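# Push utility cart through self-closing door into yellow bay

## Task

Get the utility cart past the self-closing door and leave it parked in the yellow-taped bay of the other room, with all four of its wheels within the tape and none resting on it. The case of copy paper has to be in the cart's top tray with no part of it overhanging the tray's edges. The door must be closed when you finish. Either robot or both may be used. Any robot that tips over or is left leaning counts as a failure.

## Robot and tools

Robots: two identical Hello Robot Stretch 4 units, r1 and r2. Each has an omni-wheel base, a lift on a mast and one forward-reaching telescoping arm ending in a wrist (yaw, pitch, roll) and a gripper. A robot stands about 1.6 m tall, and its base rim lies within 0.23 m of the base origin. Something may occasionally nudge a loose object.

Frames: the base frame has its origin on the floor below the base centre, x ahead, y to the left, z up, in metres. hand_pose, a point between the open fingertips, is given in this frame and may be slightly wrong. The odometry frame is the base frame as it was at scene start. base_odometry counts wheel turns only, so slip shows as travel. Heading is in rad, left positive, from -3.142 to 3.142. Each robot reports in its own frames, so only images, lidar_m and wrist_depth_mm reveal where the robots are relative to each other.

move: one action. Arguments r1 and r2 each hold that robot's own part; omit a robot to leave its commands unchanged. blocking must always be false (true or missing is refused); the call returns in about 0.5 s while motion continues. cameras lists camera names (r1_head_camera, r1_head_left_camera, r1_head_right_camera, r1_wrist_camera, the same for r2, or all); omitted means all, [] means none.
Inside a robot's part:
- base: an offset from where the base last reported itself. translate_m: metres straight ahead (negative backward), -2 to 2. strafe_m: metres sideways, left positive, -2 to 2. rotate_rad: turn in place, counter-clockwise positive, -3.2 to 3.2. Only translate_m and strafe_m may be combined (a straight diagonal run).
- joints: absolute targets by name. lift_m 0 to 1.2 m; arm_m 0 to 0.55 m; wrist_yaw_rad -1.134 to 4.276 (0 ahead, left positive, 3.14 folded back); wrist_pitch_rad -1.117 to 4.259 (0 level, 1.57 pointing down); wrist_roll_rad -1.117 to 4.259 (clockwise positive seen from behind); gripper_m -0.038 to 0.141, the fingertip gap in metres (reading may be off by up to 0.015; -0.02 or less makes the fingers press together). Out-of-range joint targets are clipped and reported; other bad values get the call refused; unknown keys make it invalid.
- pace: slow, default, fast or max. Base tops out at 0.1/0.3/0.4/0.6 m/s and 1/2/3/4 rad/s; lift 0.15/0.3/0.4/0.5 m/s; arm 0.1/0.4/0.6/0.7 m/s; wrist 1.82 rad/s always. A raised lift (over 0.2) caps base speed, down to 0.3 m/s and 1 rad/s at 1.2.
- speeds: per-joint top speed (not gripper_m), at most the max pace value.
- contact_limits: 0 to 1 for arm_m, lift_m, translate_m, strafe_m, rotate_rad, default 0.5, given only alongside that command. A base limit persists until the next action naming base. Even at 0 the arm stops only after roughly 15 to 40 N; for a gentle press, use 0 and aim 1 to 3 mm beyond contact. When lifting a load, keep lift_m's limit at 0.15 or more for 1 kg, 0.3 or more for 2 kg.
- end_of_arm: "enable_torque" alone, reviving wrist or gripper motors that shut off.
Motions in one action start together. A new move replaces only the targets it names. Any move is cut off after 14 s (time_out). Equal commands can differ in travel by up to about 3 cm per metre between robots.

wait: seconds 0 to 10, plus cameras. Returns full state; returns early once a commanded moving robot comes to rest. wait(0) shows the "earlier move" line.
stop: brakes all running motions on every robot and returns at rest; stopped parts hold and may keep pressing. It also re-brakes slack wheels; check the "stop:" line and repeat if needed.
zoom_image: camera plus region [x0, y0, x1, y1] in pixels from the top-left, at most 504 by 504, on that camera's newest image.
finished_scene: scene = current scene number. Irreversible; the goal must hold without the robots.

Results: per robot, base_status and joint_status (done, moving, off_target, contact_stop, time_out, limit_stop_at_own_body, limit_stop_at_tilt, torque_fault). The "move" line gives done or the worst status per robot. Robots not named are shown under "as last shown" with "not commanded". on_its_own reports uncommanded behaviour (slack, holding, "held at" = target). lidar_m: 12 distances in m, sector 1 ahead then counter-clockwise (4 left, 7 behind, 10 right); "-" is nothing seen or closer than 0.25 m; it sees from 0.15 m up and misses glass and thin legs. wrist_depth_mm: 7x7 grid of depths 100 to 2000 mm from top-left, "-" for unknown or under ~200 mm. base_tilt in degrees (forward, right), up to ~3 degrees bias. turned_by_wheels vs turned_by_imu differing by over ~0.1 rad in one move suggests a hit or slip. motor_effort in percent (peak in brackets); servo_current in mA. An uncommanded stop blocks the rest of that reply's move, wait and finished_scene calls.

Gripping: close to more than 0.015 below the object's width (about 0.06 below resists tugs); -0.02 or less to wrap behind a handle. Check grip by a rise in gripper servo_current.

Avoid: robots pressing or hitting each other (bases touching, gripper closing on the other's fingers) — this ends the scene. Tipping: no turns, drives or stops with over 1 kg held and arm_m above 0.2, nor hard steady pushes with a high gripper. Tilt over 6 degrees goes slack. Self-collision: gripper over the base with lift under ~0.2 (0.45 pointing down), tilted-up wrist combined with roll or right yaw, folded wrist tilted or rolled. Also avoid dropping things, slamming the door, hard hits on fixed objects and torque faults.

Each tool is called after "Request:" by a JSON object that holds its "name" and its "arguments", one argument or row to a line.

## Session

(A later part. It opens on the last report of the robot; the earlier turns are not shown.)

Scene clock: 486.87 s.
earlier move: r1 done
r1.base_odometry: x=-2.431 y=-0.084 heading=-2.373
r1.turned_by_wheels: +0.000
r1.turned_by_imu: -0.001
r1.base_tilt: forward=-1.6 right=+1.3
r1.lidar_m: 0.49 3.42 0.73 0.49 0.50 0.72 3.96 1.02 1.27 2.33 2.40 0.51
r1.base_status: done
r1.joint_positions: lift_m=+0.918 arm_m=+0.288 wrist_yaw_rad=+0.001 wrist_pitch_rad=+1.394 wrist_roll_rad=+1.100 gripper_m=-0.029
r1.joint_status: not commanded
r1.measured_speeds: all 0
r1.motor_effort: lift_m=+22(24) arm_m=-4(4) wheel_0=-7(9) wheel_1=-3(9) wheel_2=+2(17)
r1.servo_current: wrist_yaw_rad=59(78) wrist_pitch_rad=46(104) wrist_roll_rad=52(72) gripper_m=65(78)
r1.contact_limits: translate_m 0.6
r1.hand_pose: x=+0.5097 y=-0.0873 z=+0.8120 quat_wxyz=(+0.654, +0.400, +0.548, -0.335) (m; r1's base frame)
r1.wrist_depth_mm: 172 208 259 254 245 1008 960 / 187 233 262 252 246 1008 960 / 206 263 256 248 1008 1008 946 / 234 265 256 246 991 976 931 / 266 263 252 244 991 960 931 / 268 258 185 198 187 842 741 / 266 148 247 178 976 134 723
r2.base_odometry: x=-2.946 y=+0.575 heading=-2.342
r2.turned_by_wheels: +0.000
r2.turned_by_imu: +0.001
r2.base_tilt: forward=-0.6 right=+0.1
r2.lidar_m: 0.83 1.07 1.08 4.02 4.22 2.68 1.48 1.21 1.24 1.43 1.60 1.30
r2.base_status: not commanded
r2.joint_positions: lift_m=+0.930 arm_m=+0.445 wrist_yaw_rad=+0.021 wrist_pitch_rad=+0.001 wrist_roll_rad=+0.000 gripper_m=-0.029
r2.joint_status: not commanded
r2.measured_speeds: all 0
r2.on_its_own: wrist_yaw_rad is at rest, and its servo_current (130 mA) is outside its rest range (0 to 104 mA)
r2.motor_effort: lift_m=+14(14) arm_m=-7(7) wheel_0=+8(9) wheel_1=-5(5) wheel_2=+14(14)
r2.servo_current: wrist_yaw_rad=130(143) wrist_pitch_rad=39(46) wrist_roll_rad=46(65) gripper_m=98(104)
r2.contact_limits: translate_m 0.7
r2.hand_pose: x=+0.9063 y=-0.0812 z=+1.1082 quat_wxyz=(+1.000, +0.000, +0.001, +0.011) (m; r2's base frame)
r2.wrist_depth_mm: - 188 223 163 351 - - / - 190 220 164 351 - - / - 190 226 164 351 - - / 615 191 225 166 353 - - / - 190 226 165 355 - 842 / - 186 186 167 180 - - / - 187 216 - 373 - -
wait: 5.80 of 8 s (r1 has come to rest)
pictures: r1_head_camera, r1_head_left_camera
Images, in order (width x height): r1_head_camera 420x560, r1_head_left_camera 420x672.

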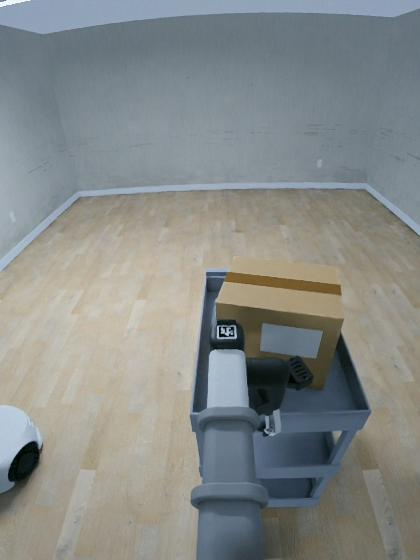

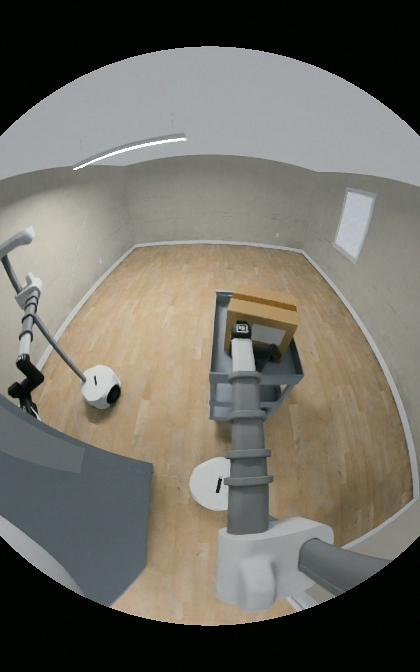

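Request:
{"name": "move", "arguments": {
  "blocking": false,
  "cameras": [],
  "r1": {"base":{"translate_m":-0.6,"strafe_m":0.09},"contact_limits":{"translate_m":0.6},"pace":"slow"}
}}

Request:
{"name": "wait", "arguments": {
  "seconds": 8,
  "cameras": ["r1_head_camera","r1_head_right_camera"]
}}

Scene clock: 495.50 s.
move: r1 moving
r1.base_odometry: x=-2.420 y=-0.077 heading=-2.374
r1.turned_by_wheels: -0.001
r1.turned_by_imu: -0.001
r1.base_tilt: forward=-1.6 right=+1.3
r1.lidar_m: 0.48 3.43 0.73 0.49 0.54 0.73 3.93 1.00 1.27 2.33 2.40 0.53
r1.base_status: translate_m moving; strafe_m moving
r1.joint_positions: lift_m=+0.918 arm_m=+0.288 wrist_yaw_rad=+0.001 wrist_pitch_rad=+1.392 wrist_roll_rad=+1.100 gripper_m=-0.029
r1.joint_status: not commanded
r1.measured_speeds: translate_m=-0.049 strafe_m=+0.008 rotate_rad=-0.003 lift_m=+0.000 arm_m=+0.000 wrist_yaw_rad=+0.000 wrist_pitch_rad=-0.014 wrist_roll_rad=+0.001
r1.motor_effort: lift_m=+22(22) arm_m=-4(4) wheel_0=-10(13) wheel_1=-7(7) wheel_2=+8(8)
r1.servo_current: wrist_yaw_rad=46(65) wrist_pitch_rad=52(52) wrist_roll_rad=52(65) gripper_m=65(72)
r1.contact_limits: translate_m 0.6
r1.hand_pose: x=+0.5102 y=-0.0873 z=+0.8121 quat_wxyz=(+0.654, +0.401, +0.547, -0.335) (m; r1's base frame)
r1.wrist_depth_mm: 171 206 260 255 246 991 976 / 189 232 263 254 244 991 976 / 209 263 259 248 1008 991 960 / 238 265 256 246 976 991 931 / 271 263 253 220 991 976 904 / 271 260 182 205 185 917 741 / 266 142 246 182 946 133 723
r2.base_odometry: x=-2.946 y=+0.575 heading=-2.342
r2.turned_by_wheels: +0.000
r2.turned_by_imu: +0.001
r2.base_tilt: forward=-0.7 right=+0.0
r2.lidar_m: 0.85 1.06 1.06 4.04 4.20 2.66 1.49 1.25 1.23 1.41 1.59 1.30
r2.base_status: not commanded
r2.joint_positions: lift_m=+0.930 arm_m=+0.445 wrist_yaw_rad=+0.021 wrist_pitch_rad=+0.001 wrist_roll_rad=+0.000 gripper_m=-0.029
r2.joint_status: not commanded
r2.measured_speeds: all 0
r2.motor_effort: lift_m=+14(14) arm_m=-7(7) wheel_0=+8(8) wheel_1=-5(5) wheel_2=+14(14)
r2.servo_current: wrist_yaw_rad=124(137) wrist_pitch_rad=39(46) wrist_roll_rad=52(59) gripper_m=98(104)
r2.contact_limits: translate_m 0.7
r2.hand_pose: x=+0.9063 y=-0.0812 z=+1.1082 quat_wxyz=(+1.000, +0.000, +0.001, +0.011) (m; r2's base frame)
r2.wrist_depth_mm: - 189 223 162 351 - - / - 189 219 163 349 - - / - 190 225 164 351 - - / 615 190 226 166 353 - - / - 191 226 165 353 - 842 / - 187 186 166 180 - - / - 186 216 - 370 - -
pictures: none
No camera images: "cameras" was empty.

Scene clock: 502.33 s.
earlier move: r1 done
r1.base_odometry: x=-1.936 y=+0.268 heading=-2.375
r1.turned_by_wheels: -0.001
r1.turned_by_imu: -0.007
r1.base_tilt: forward=-1.6 right=+1.3
r1.lidar_m: 0.47 0.59 0.43 0.38 0.41 3.38 3.30 3.39 0.62 1.22 2.49 0.44
r1.base_status: done
r1.joint_positions: lift_m=+0.918 arm_m=+0.288 wrist_yaw_rad=-0.001 wrist_pitch_rad=+1.395 wrist_roll_rad=+1.101 gripper_m=-0.029
r1.joint_status: not commanded
r1.measured_speeds: all 0
r1.motor_effort: lift_m=+22(22) arm_m=-4(4) wheel_0=-12(17) wheel_1=-4(9) wheel_2=-2(8)
r1.servo_current: wrist_yaw_rad=59(72) wrist_pitch_rad=46(65) wrist_roll_rad=52(65) gripper_m=59(72)
r1.contact_limits: translate_m 0.6
r1.hand_pose: x=+0.5094 y=-0.0875 z=+0.8120 quat_wxyz=(+0.653, +0.401, +0.547, -0.336) (m; r1's base frame)
r1.wrist_depth_mm: 168 189 216 251 245 236 229 / 198 229 258 252 242 233 228 / 243 266 257 248 240 230 960 / 274 265 255 245 237 960 946 / 272 260 252 242 238 960 931 / 268 258 179 216 202 842 741 / 263 142 227 1008 179 144 723
r2.base_odometry: x=-2.946 y=+0.575 heading=-2.342
r2.turned_by_wheels: +0.000
r2.turned_by_imu: +0.001
r2.base_tilt: forward=-0.7 right=+0.0
r2.lidar_m: 0.84 1.23 3.52 4.04 4.22 2.65 1.46 1.23 1.23 1.44 1.62 1.31
r2.base_status: not commanded
r2.joint_positions: lift_m=+0.930 arm_m=+0.445 wrist_yaw_rad=+0.021 wrist_pitch_rad=+0.001 wrist_roll_rad=+0.000 gripper_m=-0.029
r2.joint_status: not commanded
r2.measured_speeds: all 0
r2.on_its_own: wrist_yaw_rad is at rest, and its servo_current (124 mA) is outside its rest range (0 to 104 mA)
r2.motor_effort: lift_m=+14(15) arm_m=-7(7) wheel_0=+8(8) wheel_1=-5(6) wheel_2=+14(14)
r2.servo_current: wrist_yaw_rad=124(143) wrist_pitch_rad=39(46) wrist_roll_rad=39(65) gripper_m=104(104)
r2.contact_limits: translate_m 0.7
r2.hand_pose: x=+0.9063 y=-0.0812 z=+1.1082 quat_wxyz=(+1.000, +0.000, +0.001, +0.011) (m; r2's base frame)
r2.wrist_depth_mm: - 189 224 163 349 - - / - 189 219 164 349 - - / - 190 224 164 351 - - / - 191 225 166 353 - - / 661 191 226 165 353 - 842 / 661 186 187 166 180 - - / 654 186 215 - 373 - -
wait: 6.83 of 8 s (r1 has come to rest)
pictures: r1_head_camera, r1_head_right_camera
Images, in order (width x height): r1_head_camera 420x560, r1_head_right_camera 420x672.

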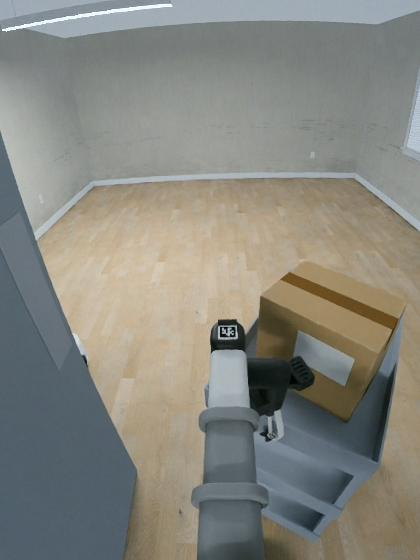

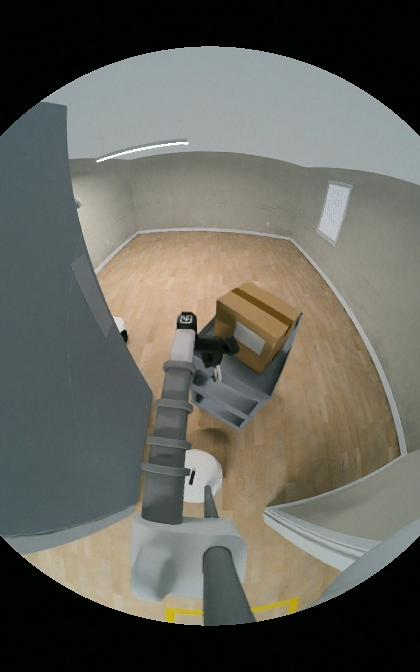

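Request:
{"name": "move", "arguments": {
  "blocking": false,
  "cameras": [],
  "r1": {"base":{"translate_m":-0.3,"strafe_m":0.03},"contact_limits":{"translate_m":0.5},"pace":"slow"}
}}

Request:
{"name": "wait", "arguments": {
  "seconds": 6,
  "cameras": ["r1_head_camera","r1_head_right_camera"]
}}

Scene clock: 530.97 s.
move: r1 moving
r1.base_odometry: x=-1.927 y=+0.275 heading=-2.376
r1.turned_by_wheels: -0.001
r1.turned_by_imu: -0.003
r1.base_tilt: forward=-1.5 right=+1.3
r1.lidar_m: 0.48 0.60 0.42 0.40 0.43 3.35 3.26 3.37 0.62 1.15 2.48 0.46
r1.base_status: translate_m moving; strafe_m moving
r1.joint_positions: lift_m=+0.918 arm_m=+0.288 wrist_yaw_rad=-0.001 wrist_pitch_rad=+1.393 wrist_roll_rad=+1.101 gripper_m=-0.029
r1.joint_status: not commanded
r1.measured_speeds: translate_m=-0.049 strafe_m=+0.005 rotate_rad=+0.000 lift_m=+0.000 arm_m=+0.000 wrist_yaw_rad=+0.000 wrist_pitch_rad=-0.002 wrist_roll_rad=+0.000
r1.motor_effort: lift_m=+22(22) arm_m=-3(4) wheel_0=-15(17) wheel_1=-8(8) wheel_2=+4(4)
r1.servo_current: wrist_yaw_rad=59(59) wrist_pitch_rad=52(52) wrist_roll_rad=39(52) gripper_m=65(72)
r1.contact_limits: translate_m 0.5
r1.hand_pose: x=+0.5098 y=-0.0875 z=+0.8121 quat_wxyz=(+0.654, +0.402, +0.547, -0.336) (m; r1's base frame)
r1.wrist_depth_mm: 171 193 220 252 246 236 230 / 201 231 260 252 242 234 228 / 249 268 257 249 240 232 946 / 277 266 255 246 238 960 946 / 272 263 252 242 976 976 931 / 268 262 179 204 186 904 732 / 264 138 248 1008 946 149 723
r2.base_odometry: x=-2.946 y=+0.575 heading=-2.342
r2.turned_by_wheels: +0.000
r2.turned_by_imu: +0.004
r2.base_tilt: forward=-0.7 right=+0.0
r2.lidar_m: 0.82 1.21 3.52 4.02 4.21 2.66 1.50 1.22 1.22 1.43 1.58 1.29
r2.base_status: not commanded
r2.joint_positions: lift_m=+0.930 arm_m=+0.445 wrist_yaw_rad=+0.021 wrist_pitch_rad=+0.001 wrist_roll_rad=+0.000 gripper_m=-0.029
r2.joint_status: not commanded
r2.measured_speeds: all 0
r2.motor_effort: lift_m=+14(14) arm_m=-7(7) wheel_0=+8(8) wheel_1=-5(5) wheel_2=+14(14)
r2.servo_current: wrist_yaw_rad=130(137) wrist_pitch_rad=39(46) wrist_roll_rad=52(59) gripper_m=91(98)
r2.contact_limits: translate_m 0.7
r2.hand_pose: x=+0.9063 y=-0.0812 z=+1.1082 quat_wxyz=(+1.000, +0.000, +0.001, +0.011) (m; r2's base frame)
r2.wrist_depth_mm: - 190 223 163 349 - - / - 190 219 163 351 - - / - 190 225 164 351 - - / - 190 225 166 353 - - / 661 191 226 166 353 - 831 / 654 187 187 167 180 - - / 640 186 216 - 373 - -
pictures: none
No camera images: "cameras" was empty.

Scene clock: 534.77 s.
earlier move: r1 done
r1.base_odometry: x=-1.700 y=+0.454 heading=-2.376
r1.turned_by_wheels: +0.000
r1.turned_by_imu: -0.002
r1.base_tilt: forward=-1.6 right=+1.3
r1.lidar_m: 0.49 0.56 0.37 0.37 0.42 3.06 2.97 3.07 2.63 0.54 2.53 0.43
r1.base_status: done
r1.joint_positions: lift_m=+0.918 arm_m=+0.288 wrist_yaw_rad=-0.001 wrist_pitch_rad=+1.395 wrist_roll_rad=+1.102 gripper_m=-0.029
r1.joint_status: not commanded
r1.measured_speeds: all 0
r1.motor_effort: lift_m=+22(22) arm_m=-4(4) wheel_0=-9(17) wheel_1=-5(9) wheel_2=+1(4)
r1.servo_current: wrist_yaw_rad=46(72) wrist_pitch_rad=46(59) wrist_roll_rad=52(78) gripper_m=59(72)
r1.contact_limits: translate_m 0.5
r1.hand_pose: x=+0.5094 y=-0.0875 z=+0.8120 quat_wxyz=(+0.653, +0.401, +0.547, -0.336) (m; r1's base frame)
r1.wrist_depth_mm: 170 189 212 245 244 236 229 / 202 231 256 251 241 233 225 / 253 265 255 248 238 230 196 / 274 264 254 245 236 212 946 / 272 260 251 241 236 960 946 / 267 257 179 216 202 831 750 / - 144 177 991 181 144 723
r2.base_odometry: x=-2.946 y=+0.575 heading=-2.342
r2.turned_by_wheels: +0.000
r2.turned_by_imu: +0.001
r2.base_tilt: forward=-0.6 right=+0.1
r2.lidar_m: 0.86 1.38 3.51 4.03 4.22 2.67 1.47 1.22 1.21 1.44 1.59 1.31
r2.base_status: not commanded
r2.joint_positions: lift_m=+0.930 arm_m=+0.445 wrist_yaw_rad=+0.021 wrist_pitch_rad=+0.001 wrist_roll_rad=+0.000 gripper_m=-0.029
r2.joint_status: not commanded
r2.measured_speeds: all 0
r2.on_its_own: wrist_yaw_rad is at rest, and its servo_current (117 mA) is outside its rest range (0 to 104 mA)
r2.motor_effort: lift_m=+14(14) arm_m=-7(7) wheel_0=+8(8) wheel_1=-5(5) wheel_2=+14(14)
r2.servo_current: wrist_yaw_rad=117(137) wrist_pitch_rad=39(46) wrist_roll_rad=52(59) gripper_m=98(104)
r2.contact_limits: translate_m 0.7
r2.hand_pose: x=+0.9063 y=-0.0812 z=+1.1082 quat_wxyz=(+1.000, +0.000, +0.001, +0.011) (m; r2's base frame)
r2.wrist_depth_mm: - 189 223 162 349 - - / - 189 219 163 351 - - / - 190 224 164 353 - - / - 191 225 166 353 - - / - 191 227 165 353 - 842 / 931 186 186 167 181 - - / - 187 216 - 373 - -
wait: 3.80 of 6 s (r1 has come to rest)
pictures: r1_head_camera, r1_head_right_camera
Images, in order (width x height): r1_head_camera 420x560, r1_head_right_camera 420x672.

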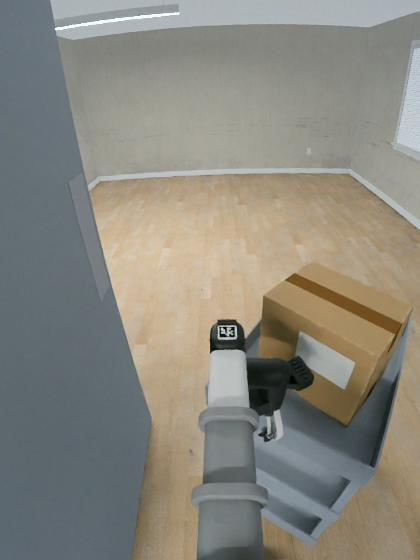

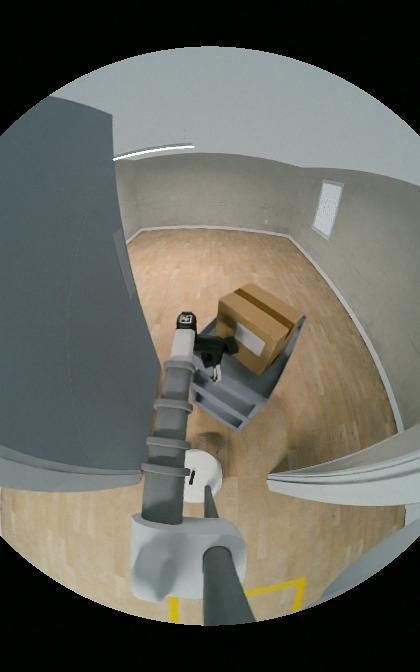

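Request:
{"name": "zoom_image", "arguments": {
  "camera": "r1_head_right_camera",
  "region": [140, 260, 340, 560]
}}

Scaled by 1.680 from the camera's 420x672 image, which has a finer 600x960 frame.

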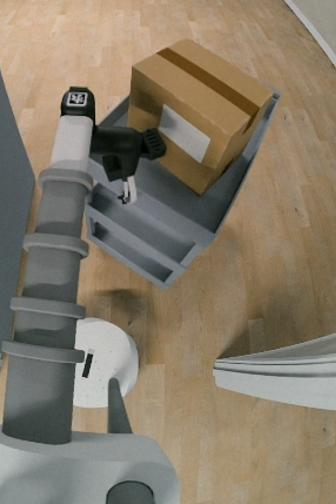

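Request:
{"name": "move", "arguments": {
  "blocking": false,
  "cameras": [],
  "r1": {"base":{"translate_m":-0.33,"strafe_m":0.04},"contact_limits":{"translate_m":0.5},"pace":"slow"}
}}

Request:
{"name": "wait", "arguments": {
  "seconds": 6,
  "cameras": ["r1_head_camera","r1_head_right_camera"]
}}

Scene clock: 562.23 s.
move: r1 moving
r1.base_odometry: x=-1.689 y=+0.461 heading=-2.377
r1.turned_by_wheels: -0.001
r1.turned_by_imu: -0.003
r1.base_tilt: forward=-1.6 right=+1.3
r1.lidar_m: 0.49 0.54 0.39 0.35 0.41 3.07 2.95 3.05 2.61 0.56 2.52 0.43
r1.base_status: translate_m moving; strafe_m moving
r1.joint_positions: lift_m=+0.918 arm_m=+0.288 wrist_yaw_rad=-0.001 wrist_pitch_rad=+1.393 wrist_roll_rad=+1.102 gripper_m=-0.029
r1.joint_status: not commanded
r1.measured_speeds: translate_m=-0.048 strafe_m=+0.005 rotate_rad=+0.000 lift_m=+0.000 arm_m=+0.000 wrist_yaw_rad=+0.000 wrist_pitch_rad=-0.002 wrist_roll_rad=+0.000
r1.motor_effort: lift_m=+22(22) arm_m=-4(4) wheel_0=-12(13) wheel_1=-7(8) wheel_2=+6(6)
r1.servo_current: wrist_yaw_rad=52(59) wrist_pitch_rad=52(52) wrist_roll_rad=52(65) gripper_m=65(72)
r1.contact_limits: translate_m 0.5
r1.hand_pose: x=+0.5098 y=-0.0875 z=+0.8121 quat_wxyz=(+0.653, +0.402, +0.547, -0.336) (m; r1's base frame)
r1.wrist_depth_mm: 173 193 216 249 245 236 229 / 206 236 258 251 242 233 226 / 262 268 257 249 239 231 931 / 277 266 255 245 237 233 931 / 272 260 252 242 237 976 931 / 267 259 178 209 182 842 732 / 264 148 201 1025 960 148 723
r2.base_odometry: x=-2.946 y=+0.575 heading=-2.342
r2.turned_by_wheels: +0.000
r2.turned_by_imu: +0.004
r2.base_tilt: forward=-0.6 right=+0.1
r2.lidar_m: 0.82 1.39 3.51 4.04 4.23 2.69 1.48 1.23 1.24 1.44 1.60 1.30
r2.base_status: not commanded
r2.joint_positions: lift_m=+0.930 arm_m=+0.445 wrist_yaw_rad=+0.021 wrist_pitch_rad=+0.001 wrist_roll_rad=+0.000 gripper_m=-0.029
r2.joint_status: not commanded
r2.measured_speeds: all 0
r2.motor_effort: lift_m=+14(14) arm_m=-7(7) wheel_0=+8(8) wheel_1=-5(5) wheel_2=+14(14)
r2.servo_current: wrist_yaw_rad=124(137) wrist_pitch_rad=39(46) wrist_roll_rad=33(59) gripper_m=98(104)
r2.contact_limits: translate_m 0.7
r2.hand_pose: x=+0.9063 y=-0.0812 z=+1.1082 quat_wxyz=(+1.000, +0.000, +0.001, +0.011) (m; r2's base frame)
r2.wrist_depth_mm: - 189 224 162 349 - - / - 190 219 163 351 - - / - 189 224 164 351 - - / - 191 225 166 351 - - / - 191 226 166 353 - 842 / 931 186 186 166 180 - - / - 186 216 - 375 - -
pictures: none
No camera images: "cameras" was empty.

Scene clock: 566.33 s.
earlier move: r1 done
r1.base_odometry: x=-1.434 y=+0.653 heading=-2.377
r1.turned_by_wheels: +0.000
r1.turned_by_imu: -0.003
r1.base_tilt: forward=-1.5 right=+1.3
r1.lidar_m: 0.48 0.49 0.41 0.71 2.29 2.72 2.63 2.74 2.58 0.73 0.62 0.43
r1.base_status: done
r1.joint_positions: lift_m=+0.918 arm_m=+0.288 wrist_yaw_rad=-0.001 wrist_pitch_rad=+1.395 wrist_roll_rad=+1.102 gripper_m=-0.029
r1.joint_status: not commanded
r1.measured_speeds: all 0
r1.motor_effort: lift_m=+22(22) arm_m=-4(4) wheel_0=-10(15) wheel_1=-5(8) wheel_2=-2(6)
r1.servo_current: wrist_yaw_rad=46(72) wrist_pitch_rad=46(59) wrist_roll_rad=33(65) gripper_m=65(72)
r1.contact_limits: translate_m 0.5
r1.hand_pose: x=+0.5093 y=-0.0875 z=+0.8120 quat_wxyz=(+0.653, +0.401, +0.547, -0.336) (m; r1's base frame)
r1.wrist_depth_mm: 175 193 213 241 244 236 230 / 208 240 258 251 242 233 227 / 273 267 256 249 238 229 222 / 272 265 255 244 236 229 931 / 271 260 251 243 208 960 931 / 265 258 180 213 186 854 741 / - 151 178 1008 182 146 732
r2.base_odometry: x=-2.946 y=+0.575 heading=-2.342
r2.turned_by_wheels: +0.000
r2.turned_by_imu: +0.001
r2.base_tilt: forward=-0.6 right=+0.0
r2.lidar_m: 0.83 1.60 3.50 4.01 4.21 2.65 1.47 1.24 1.22 1.42 1.61 1.27
r2.base_status: not commanded
r2.joint_positions: lift_m=+0.930 arm_m=+0.445 wrist_yaw_rad=+0.021 wrist_pitch_rad=+0.001 wrist_roll_rad=+0.000 gripper_m=-0.029
r2.joint_status: not commanded
r2.measured_speeds: all 0
r2.on_its_own: wrist_yaw_rad is at rest, and its servo_current (117 mA) is outside its rest range (0 to 104 mA)
r2.motor_effort: lift_m=+14(14) arm_m=-7(8) wheel_0=+8(8) wheel_1=-5(5) wheel_2=+13(14)
r2.servo_current: wrist_yaw_rad=117(143) wrist_pitch_rad=46(46) wrist_roll_rad=46(65) gripper_m=98(104)
r2.contact_limits: translate_m 0.7
r2.hand_pose: x=+0.9063 y=-0.0812 z=+1.1082 quat_wxyz=(+1.000, +0.000, +0.001, +0.011) (m; r2's base frame)
r2.wrist_depth_mm: - 189 223 163 351 - - / - 190 218 163 351 - - / - 190 225 164 351 - - / - 190 225 166 351 - - / - 191 225 165 355 - 842 / - 187 186 166 180 - - / - 187 216 - 375 - -
wait: 4.10 of 6 s (r1 has come to rest)
pictures: r1_head_camera, r1_head_right_camera
Images, in order (width x height): r1_head_camera 420x560, r1_head_right_camera 420x672.

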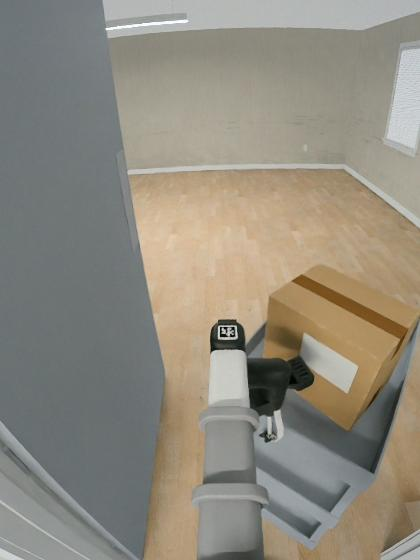

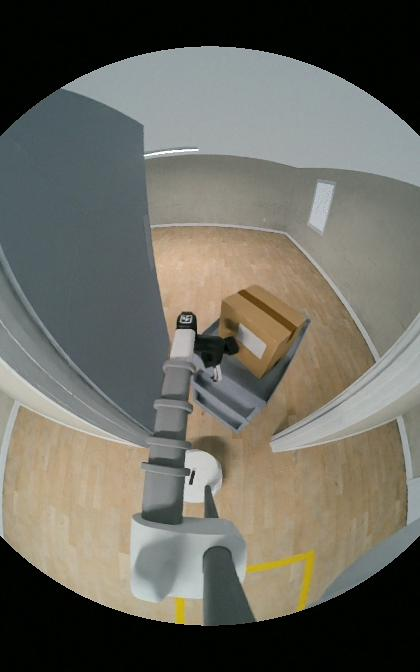

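Request:
{"name": "move", "arguments": {
  "blocking": false,
  "cameras": [],
  "r1": {"base":{"translate_m":-0.22,"strafe_m":0.2},"contact_limits":{"translate_m":0.5},"pace":"slow"}
}}

Request:
{"name": "wait", "arguments": {
  "seconds": 6,
  "cameras": ["r1_head_camera","r1_head_right_camera"]
}}

Scene clock: 574.23 s.
move: r1 moving
r1.base_odometry: x=-1.421 y=+0.654 heading=-2.379
r1.turned_by_wheels: -0.001
r1.turned_by_imu: -0.002
r1.base_tilt: forward=-1.6 right=+1.3
r1.lidar_m: 0.47 0.47 0.41 0.70 2.34 2.73 2.60 2.70 2.57 0.80 0.64 0.45
r1.base_status: translate_m moving; strafe_m moving
r1.joint_positions: lift_m=+0.918 arm_m=+0.288 wrist_yaw_rad=-0.001 wrist_pitch_rad=+1.393 wrist_roll_rad=+1.102 gripper_m=-0.029
r1.joint_status: not commanded
r1.measured_speeds: translate_m=-0.038 strafe_m=+0.035 rotate_rad=+0.003 lift_m=+0.000 arm_m=+0.000 wrist_yaw_rad=+0.000 wrist_pitch_rad=-0.006 wrist_roll_rad=+0.000
r1.motor_effort: lift_m=+22(22) arm_m=-4(4) wheel_0=-20(20) wheel_1=-1(4) wheel_2=+3(3)
r1.servo_current: wrist_yaw_rad=46(52) wrist_pitch_rad=52(52) wrist_roll_rad=33(72) gripper_m=59(72)
r1.contact_limits: translate_m 0.5
r1.hand_pose: x=+0.5097 y=-0.0875 z=+0.8121 quat_wxyz=(+0.653, +0.402, +0.547, -0.336) (m; r1's base frame)
r1.wrist_depth_mm: 179 198 218 248 246 237 229 / 216 245 262 252 243 235 228 / 277 270 258 249 241 231 225 / 278 265 256 246 237 230 960 / 272 262 255 244 236 976 946 / 267 262 178 218 188 891 750 / - 144 178 991 180 141 723
r2.base_odometry: x=-2.946 y=+0.575 heading=-2.342
r2.turned_by_wheels: +0.000
r2.turned_by_imu: +0.001
r2.base_tilt: forward=-0.6 right=+0.1
r2.lidar_m: 0.83 1.60 3.51 4.00 4.22 2.65 1.48 1.24 1.23 1.44 1.61 1.28
r2.base_status: not commanded
r2.joint_positions: lift_m=+0.930 arm_m=+0.445 wrist_yaw_rad=+0.021 wrist_pitch_rad=+0.001 wrist_roll_rad=+0.000 gripper_m=-0.029
r2.joint_status: not commanded
r2.measured_speeds: all 0
r2.motor_effort: lift_m=+14(14) arm_m=-7(7) wheel_0=+8(8) wheel_1=-5(5) wheel_2=+14(14)
r2.servo_current: wrist_yaw_rad=124(137) wrist_pitch_rad=46(46) wrist_roll_rad=46(59) gripper_m=98(104)
r2.contact_limits: translate_m 0.7
r2.hand_pose: x=+0.9063 y=-0.0812 z=+1.1082 quat_wxyz=(+1.000, +0.000, +0.001, +0.011) (m; r2's base frame)
r2.wrist_depth_mm: - 189 222 163 349 - - / - 190 219 163 351 - - / - 190 225 164 349 - - / - 190 226 166 353 - - / - 191 226 166 355 - 831 / - 187 186 166 180 - - / - 186 216 - 373 - -
pictures: none
No camera images: "cameras" was empty.

Scene clock: 577.93 s.
earlier move: r1 done
r1.base_odometry: x=-1.137 y=+0.661 heading=-2.379
r1.turned_by_wheels: +0.000
r1.turned_by_imu: -0.004
r1.base_tilt: forward=-1.6 right=+1.3
r1.lidar_m: 0.47 0.42 0.55 1.47 2.10 2.48 2.37 2.51 2.80 1.68 0.39 0.34
r1.base_status: done
r1.joint_positions: lift_m=+0.918 arm_m=+0.288 wrist_yaw_rad=-0.003 wrist_pitch_rad=+1.402 wrist_roll_rad=+1.103 gripper_m=-0.029
r1.joint_status: not commanded
r1.measured_speeds: all 0
r1.motor_effort: lift_m=+20(22) arm_m=+0(4) wheel_0=-14(22) wheel_1=-1(4) wheel_2=-5(6)
r1.servo_current: wrist_yaw_rad=52(78) wrist_pitch_rad=46(59) wrist_roll_rad=59(72) gripper_m=65(78)
r1.contact_limits: translate_m 0.5
r1.hand_pose: x=+0.5071 y=-0.0876 z=+0.8118 quat_wxyz=(+0.650, +0.401, +0.549, -0.339) (m; r1's base frame)
r1.wrist_depth_mm: 273 234 223 224 223 233 229 / 276 267 257 248 241 235 229 / 271 264 254 247 239 231 226 / 267 259 251 244 236 229 225 / 263 258 250 240 236 226 192 / - 253 177 193 178 750 750 / 208 137 177 190 175 148 741
r2.base_odometry: x=-2.946 y=+0.575 heading=-2.342
r2.turned_by_wheels: +0.000
r2.turned_by_imu: +0.001
r2.base_tilt: forward=-0.6 right=+0.1
r2.lidar_m: 0.84 3.15 3.48 4.04 4.22 2.68 1.46 1.25 1.24 1.43 1.61 1.30
r2.base_status: not commanded
r2.joint_positions: lift_m=+0.930 arm_m=+0.445 wrist_yaw_rad=+0.021 wrist_pitch_rad=+0.001 wrist_roll_rad=+0.000 gripper_m=-0.029
r2.joint_status: not commanded
r2.measured_speeds: all 0
r2.on_its_own: wrist_yaw_rad is at rest, and its servo_current (137 mA) is outside its rest range (0 to 104 mA)
r2.motor_effort: lift_m=+14(14) arm_m=-7(7) wheel_0=+7(8) wheel_1=-5(5) wheel_2=+14(14)
r2.servo_current: wrist_yaw_rad=137(137) wrist_pitch_rad=39(46) wrist_roll_rad=46(59) gripper_m=104(104)
r2.contact_limits: translate_m 0.7
r2.hand_pose: x=+0.9063 y=-0.0812 z=+1.1082 quat_wxyz=(+1.000, +0.000, +0.001, +0.011) (m; r2's base frame)
r2.wrist_depth_mm: - 189 224 162 353 - - / - 189 218 163 349 - - / - 190 225 164 349 - - / - 190 225 166 351 - - / - 191 225 166 357 - 842 / - 186 186 167 180 - - / - 186 215 - 375 - -
wait: 3.70 of 6 s (r1 has come to rest)
pictures: r1_head_camera, r1_head_right_camera
Images, in order (width x height): r1_head_camera 420x560, r1_head_right_camera 420x672.

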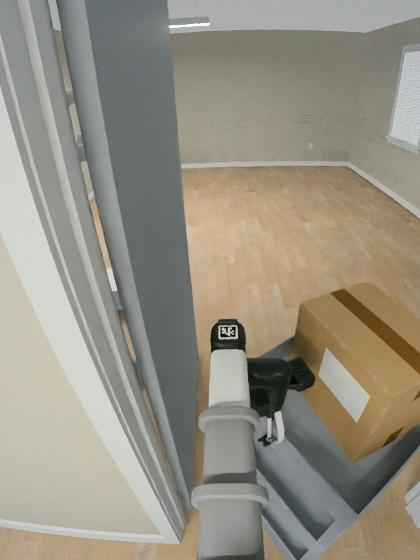

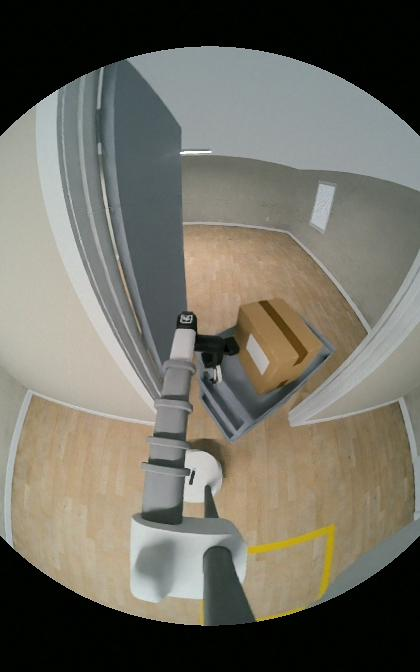

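Request:
{"name": "wait", "arguments": {
  "seconds": 0,
  "cameras": ["r1_head_camera","r1_head_right_camera","r1_wrist_camera","r2_head_camera"]
}}

Scene clock: 604.33 s.
r1.base_odometry: x=-1.137 y=+0.661 heading=-2.379
r1.turned_by_wheels: +0.000
r1.turned_by_imu: -0.002
r1.base_tilt: forward=-1.6 right=+1.3
r1.lidar_m: 0.46 0.41 0.54 1.49 2.11 2.51 2.39 2.51 2.81 1.64 0.41 0.32
r1.base_status: done
r1.joint_positions: lift_m=+0.918 arm_m=+0.288 wrist_yaw_rad=-0.003 wrist_pitch_rad=+1.402 wrist_roll_rad=+1.103 gripper_m=-0.029
r1.joint_status: not commanded
r1.measured_speeds: all 0
r1.motor_effort: lift_m=+20(22) arm_m=+4(4) wheel_0=-14(22) wheel_1=-1(4) wheel_2=-5(6)
r1.servo_current: wrist_yaw_rad=52(78) wrist_pitch_rad=39(59) wrist_roll_rad=46(72) gripper_m=65(78)
r1.contact_limits: translate_m 0.5
r1.hand_pose: x=+0.5071 y=-0.0876 z=+0.8118 quat_wxyz=(+0.650, +0.401, +0.549, -0.339) (m; r1's base frame)
r1.wrist_depth_mm: 273 236 224 223 223 233 229 / 274 266 258 250 242 234 229 / 271 263 255 245 238 231 225 / 267 258 252 243 236 230 224 / 264 258 249 240 234 226 192 / - 254 179 194 177 768 750 / 200 137 177 190 175 148 723
r2.base_odometry: x=-2.946 y=+0.575 heading=-2.342
r2.turned_by_wheels: +0.000
r2.turned_by_imu: +0.004
r2.base_tilt: forward=-0.6 right=+0.0
r2.lidar_m: 0.84 3.15 3.51 4.02 4.23 2.65 1.46 1.23 1.21 1.44 1.62 1.28
r2.base_status: not commanded
r2.joint_positions: lift_m=+0.930 arm_m=+0.445 wrist_yaw_rad=+0.021 wrist_pitch_rad=+0.001 wrist_roll_rad=+0.000 gripper_m=-0.029
r2.joint_status: not commanded
r2.measured_speeds: all 0
r2.on_its_own: wrist_yaw_rad is at rest, and its servo_current (137 mA) is outside its rest range (0 to 104 mA)
r2.motor_effort: lift_m=+14(14) arm_m=-7(7) wheel_0=+8(8) wheel_1=-5(5) wheel_2=+14(14)
r2.servo_current: wrist_yaw_rad=137(137) wrist_pitch_rad=33(46) wrist_roll_rad=46(59) gripper_m=91(104)
r2.contact_limits: translate_m 0.7
r2.hand_pose: x=+0.9063 y=-0.0812 z=+1.1082 quat_wxyz=(+1.000, +0.000, +0.001, +0.011) (m; r2's base frame)
r2.wrist_depth_mm: - 189 223 163 351 - - / - 190 219 163 351 - - / - 190 225 164 353 - - / - 191 225 166 351 - - / - 191 226 166 353 - 854 / - 186 187 167 181 - - / - 186 215 - 373 - -
pictures: r1_head_camera, r1_head_right_camera, r1_wrist_camera, r2_head_camera
Images, in order (width x height): r1_head_camera 420x560, r1_head_right_camera 420x672, r1_wrist_camera 616x392, r2_head_camera 420x560.

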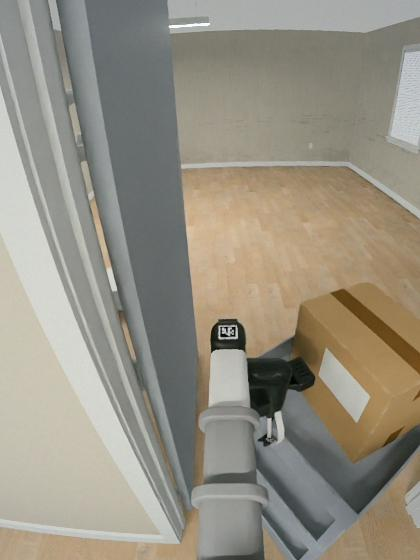

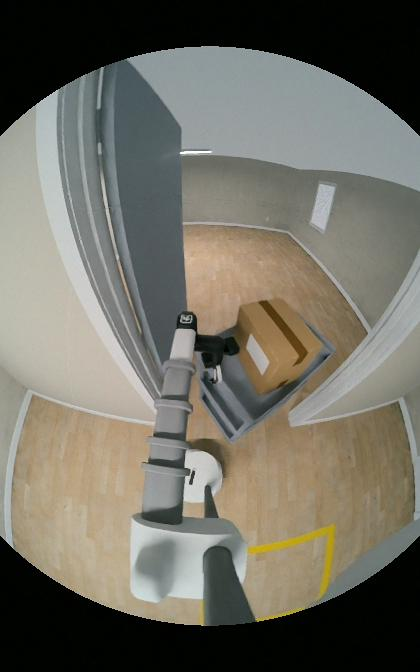

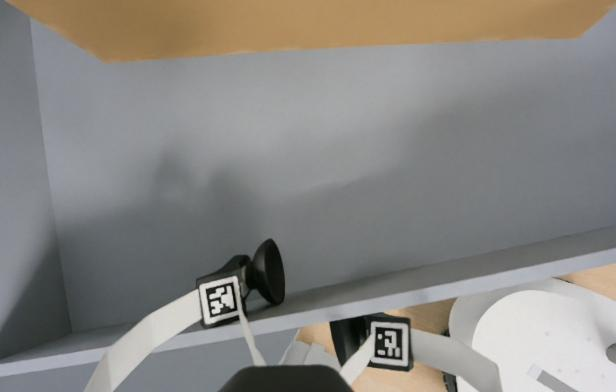

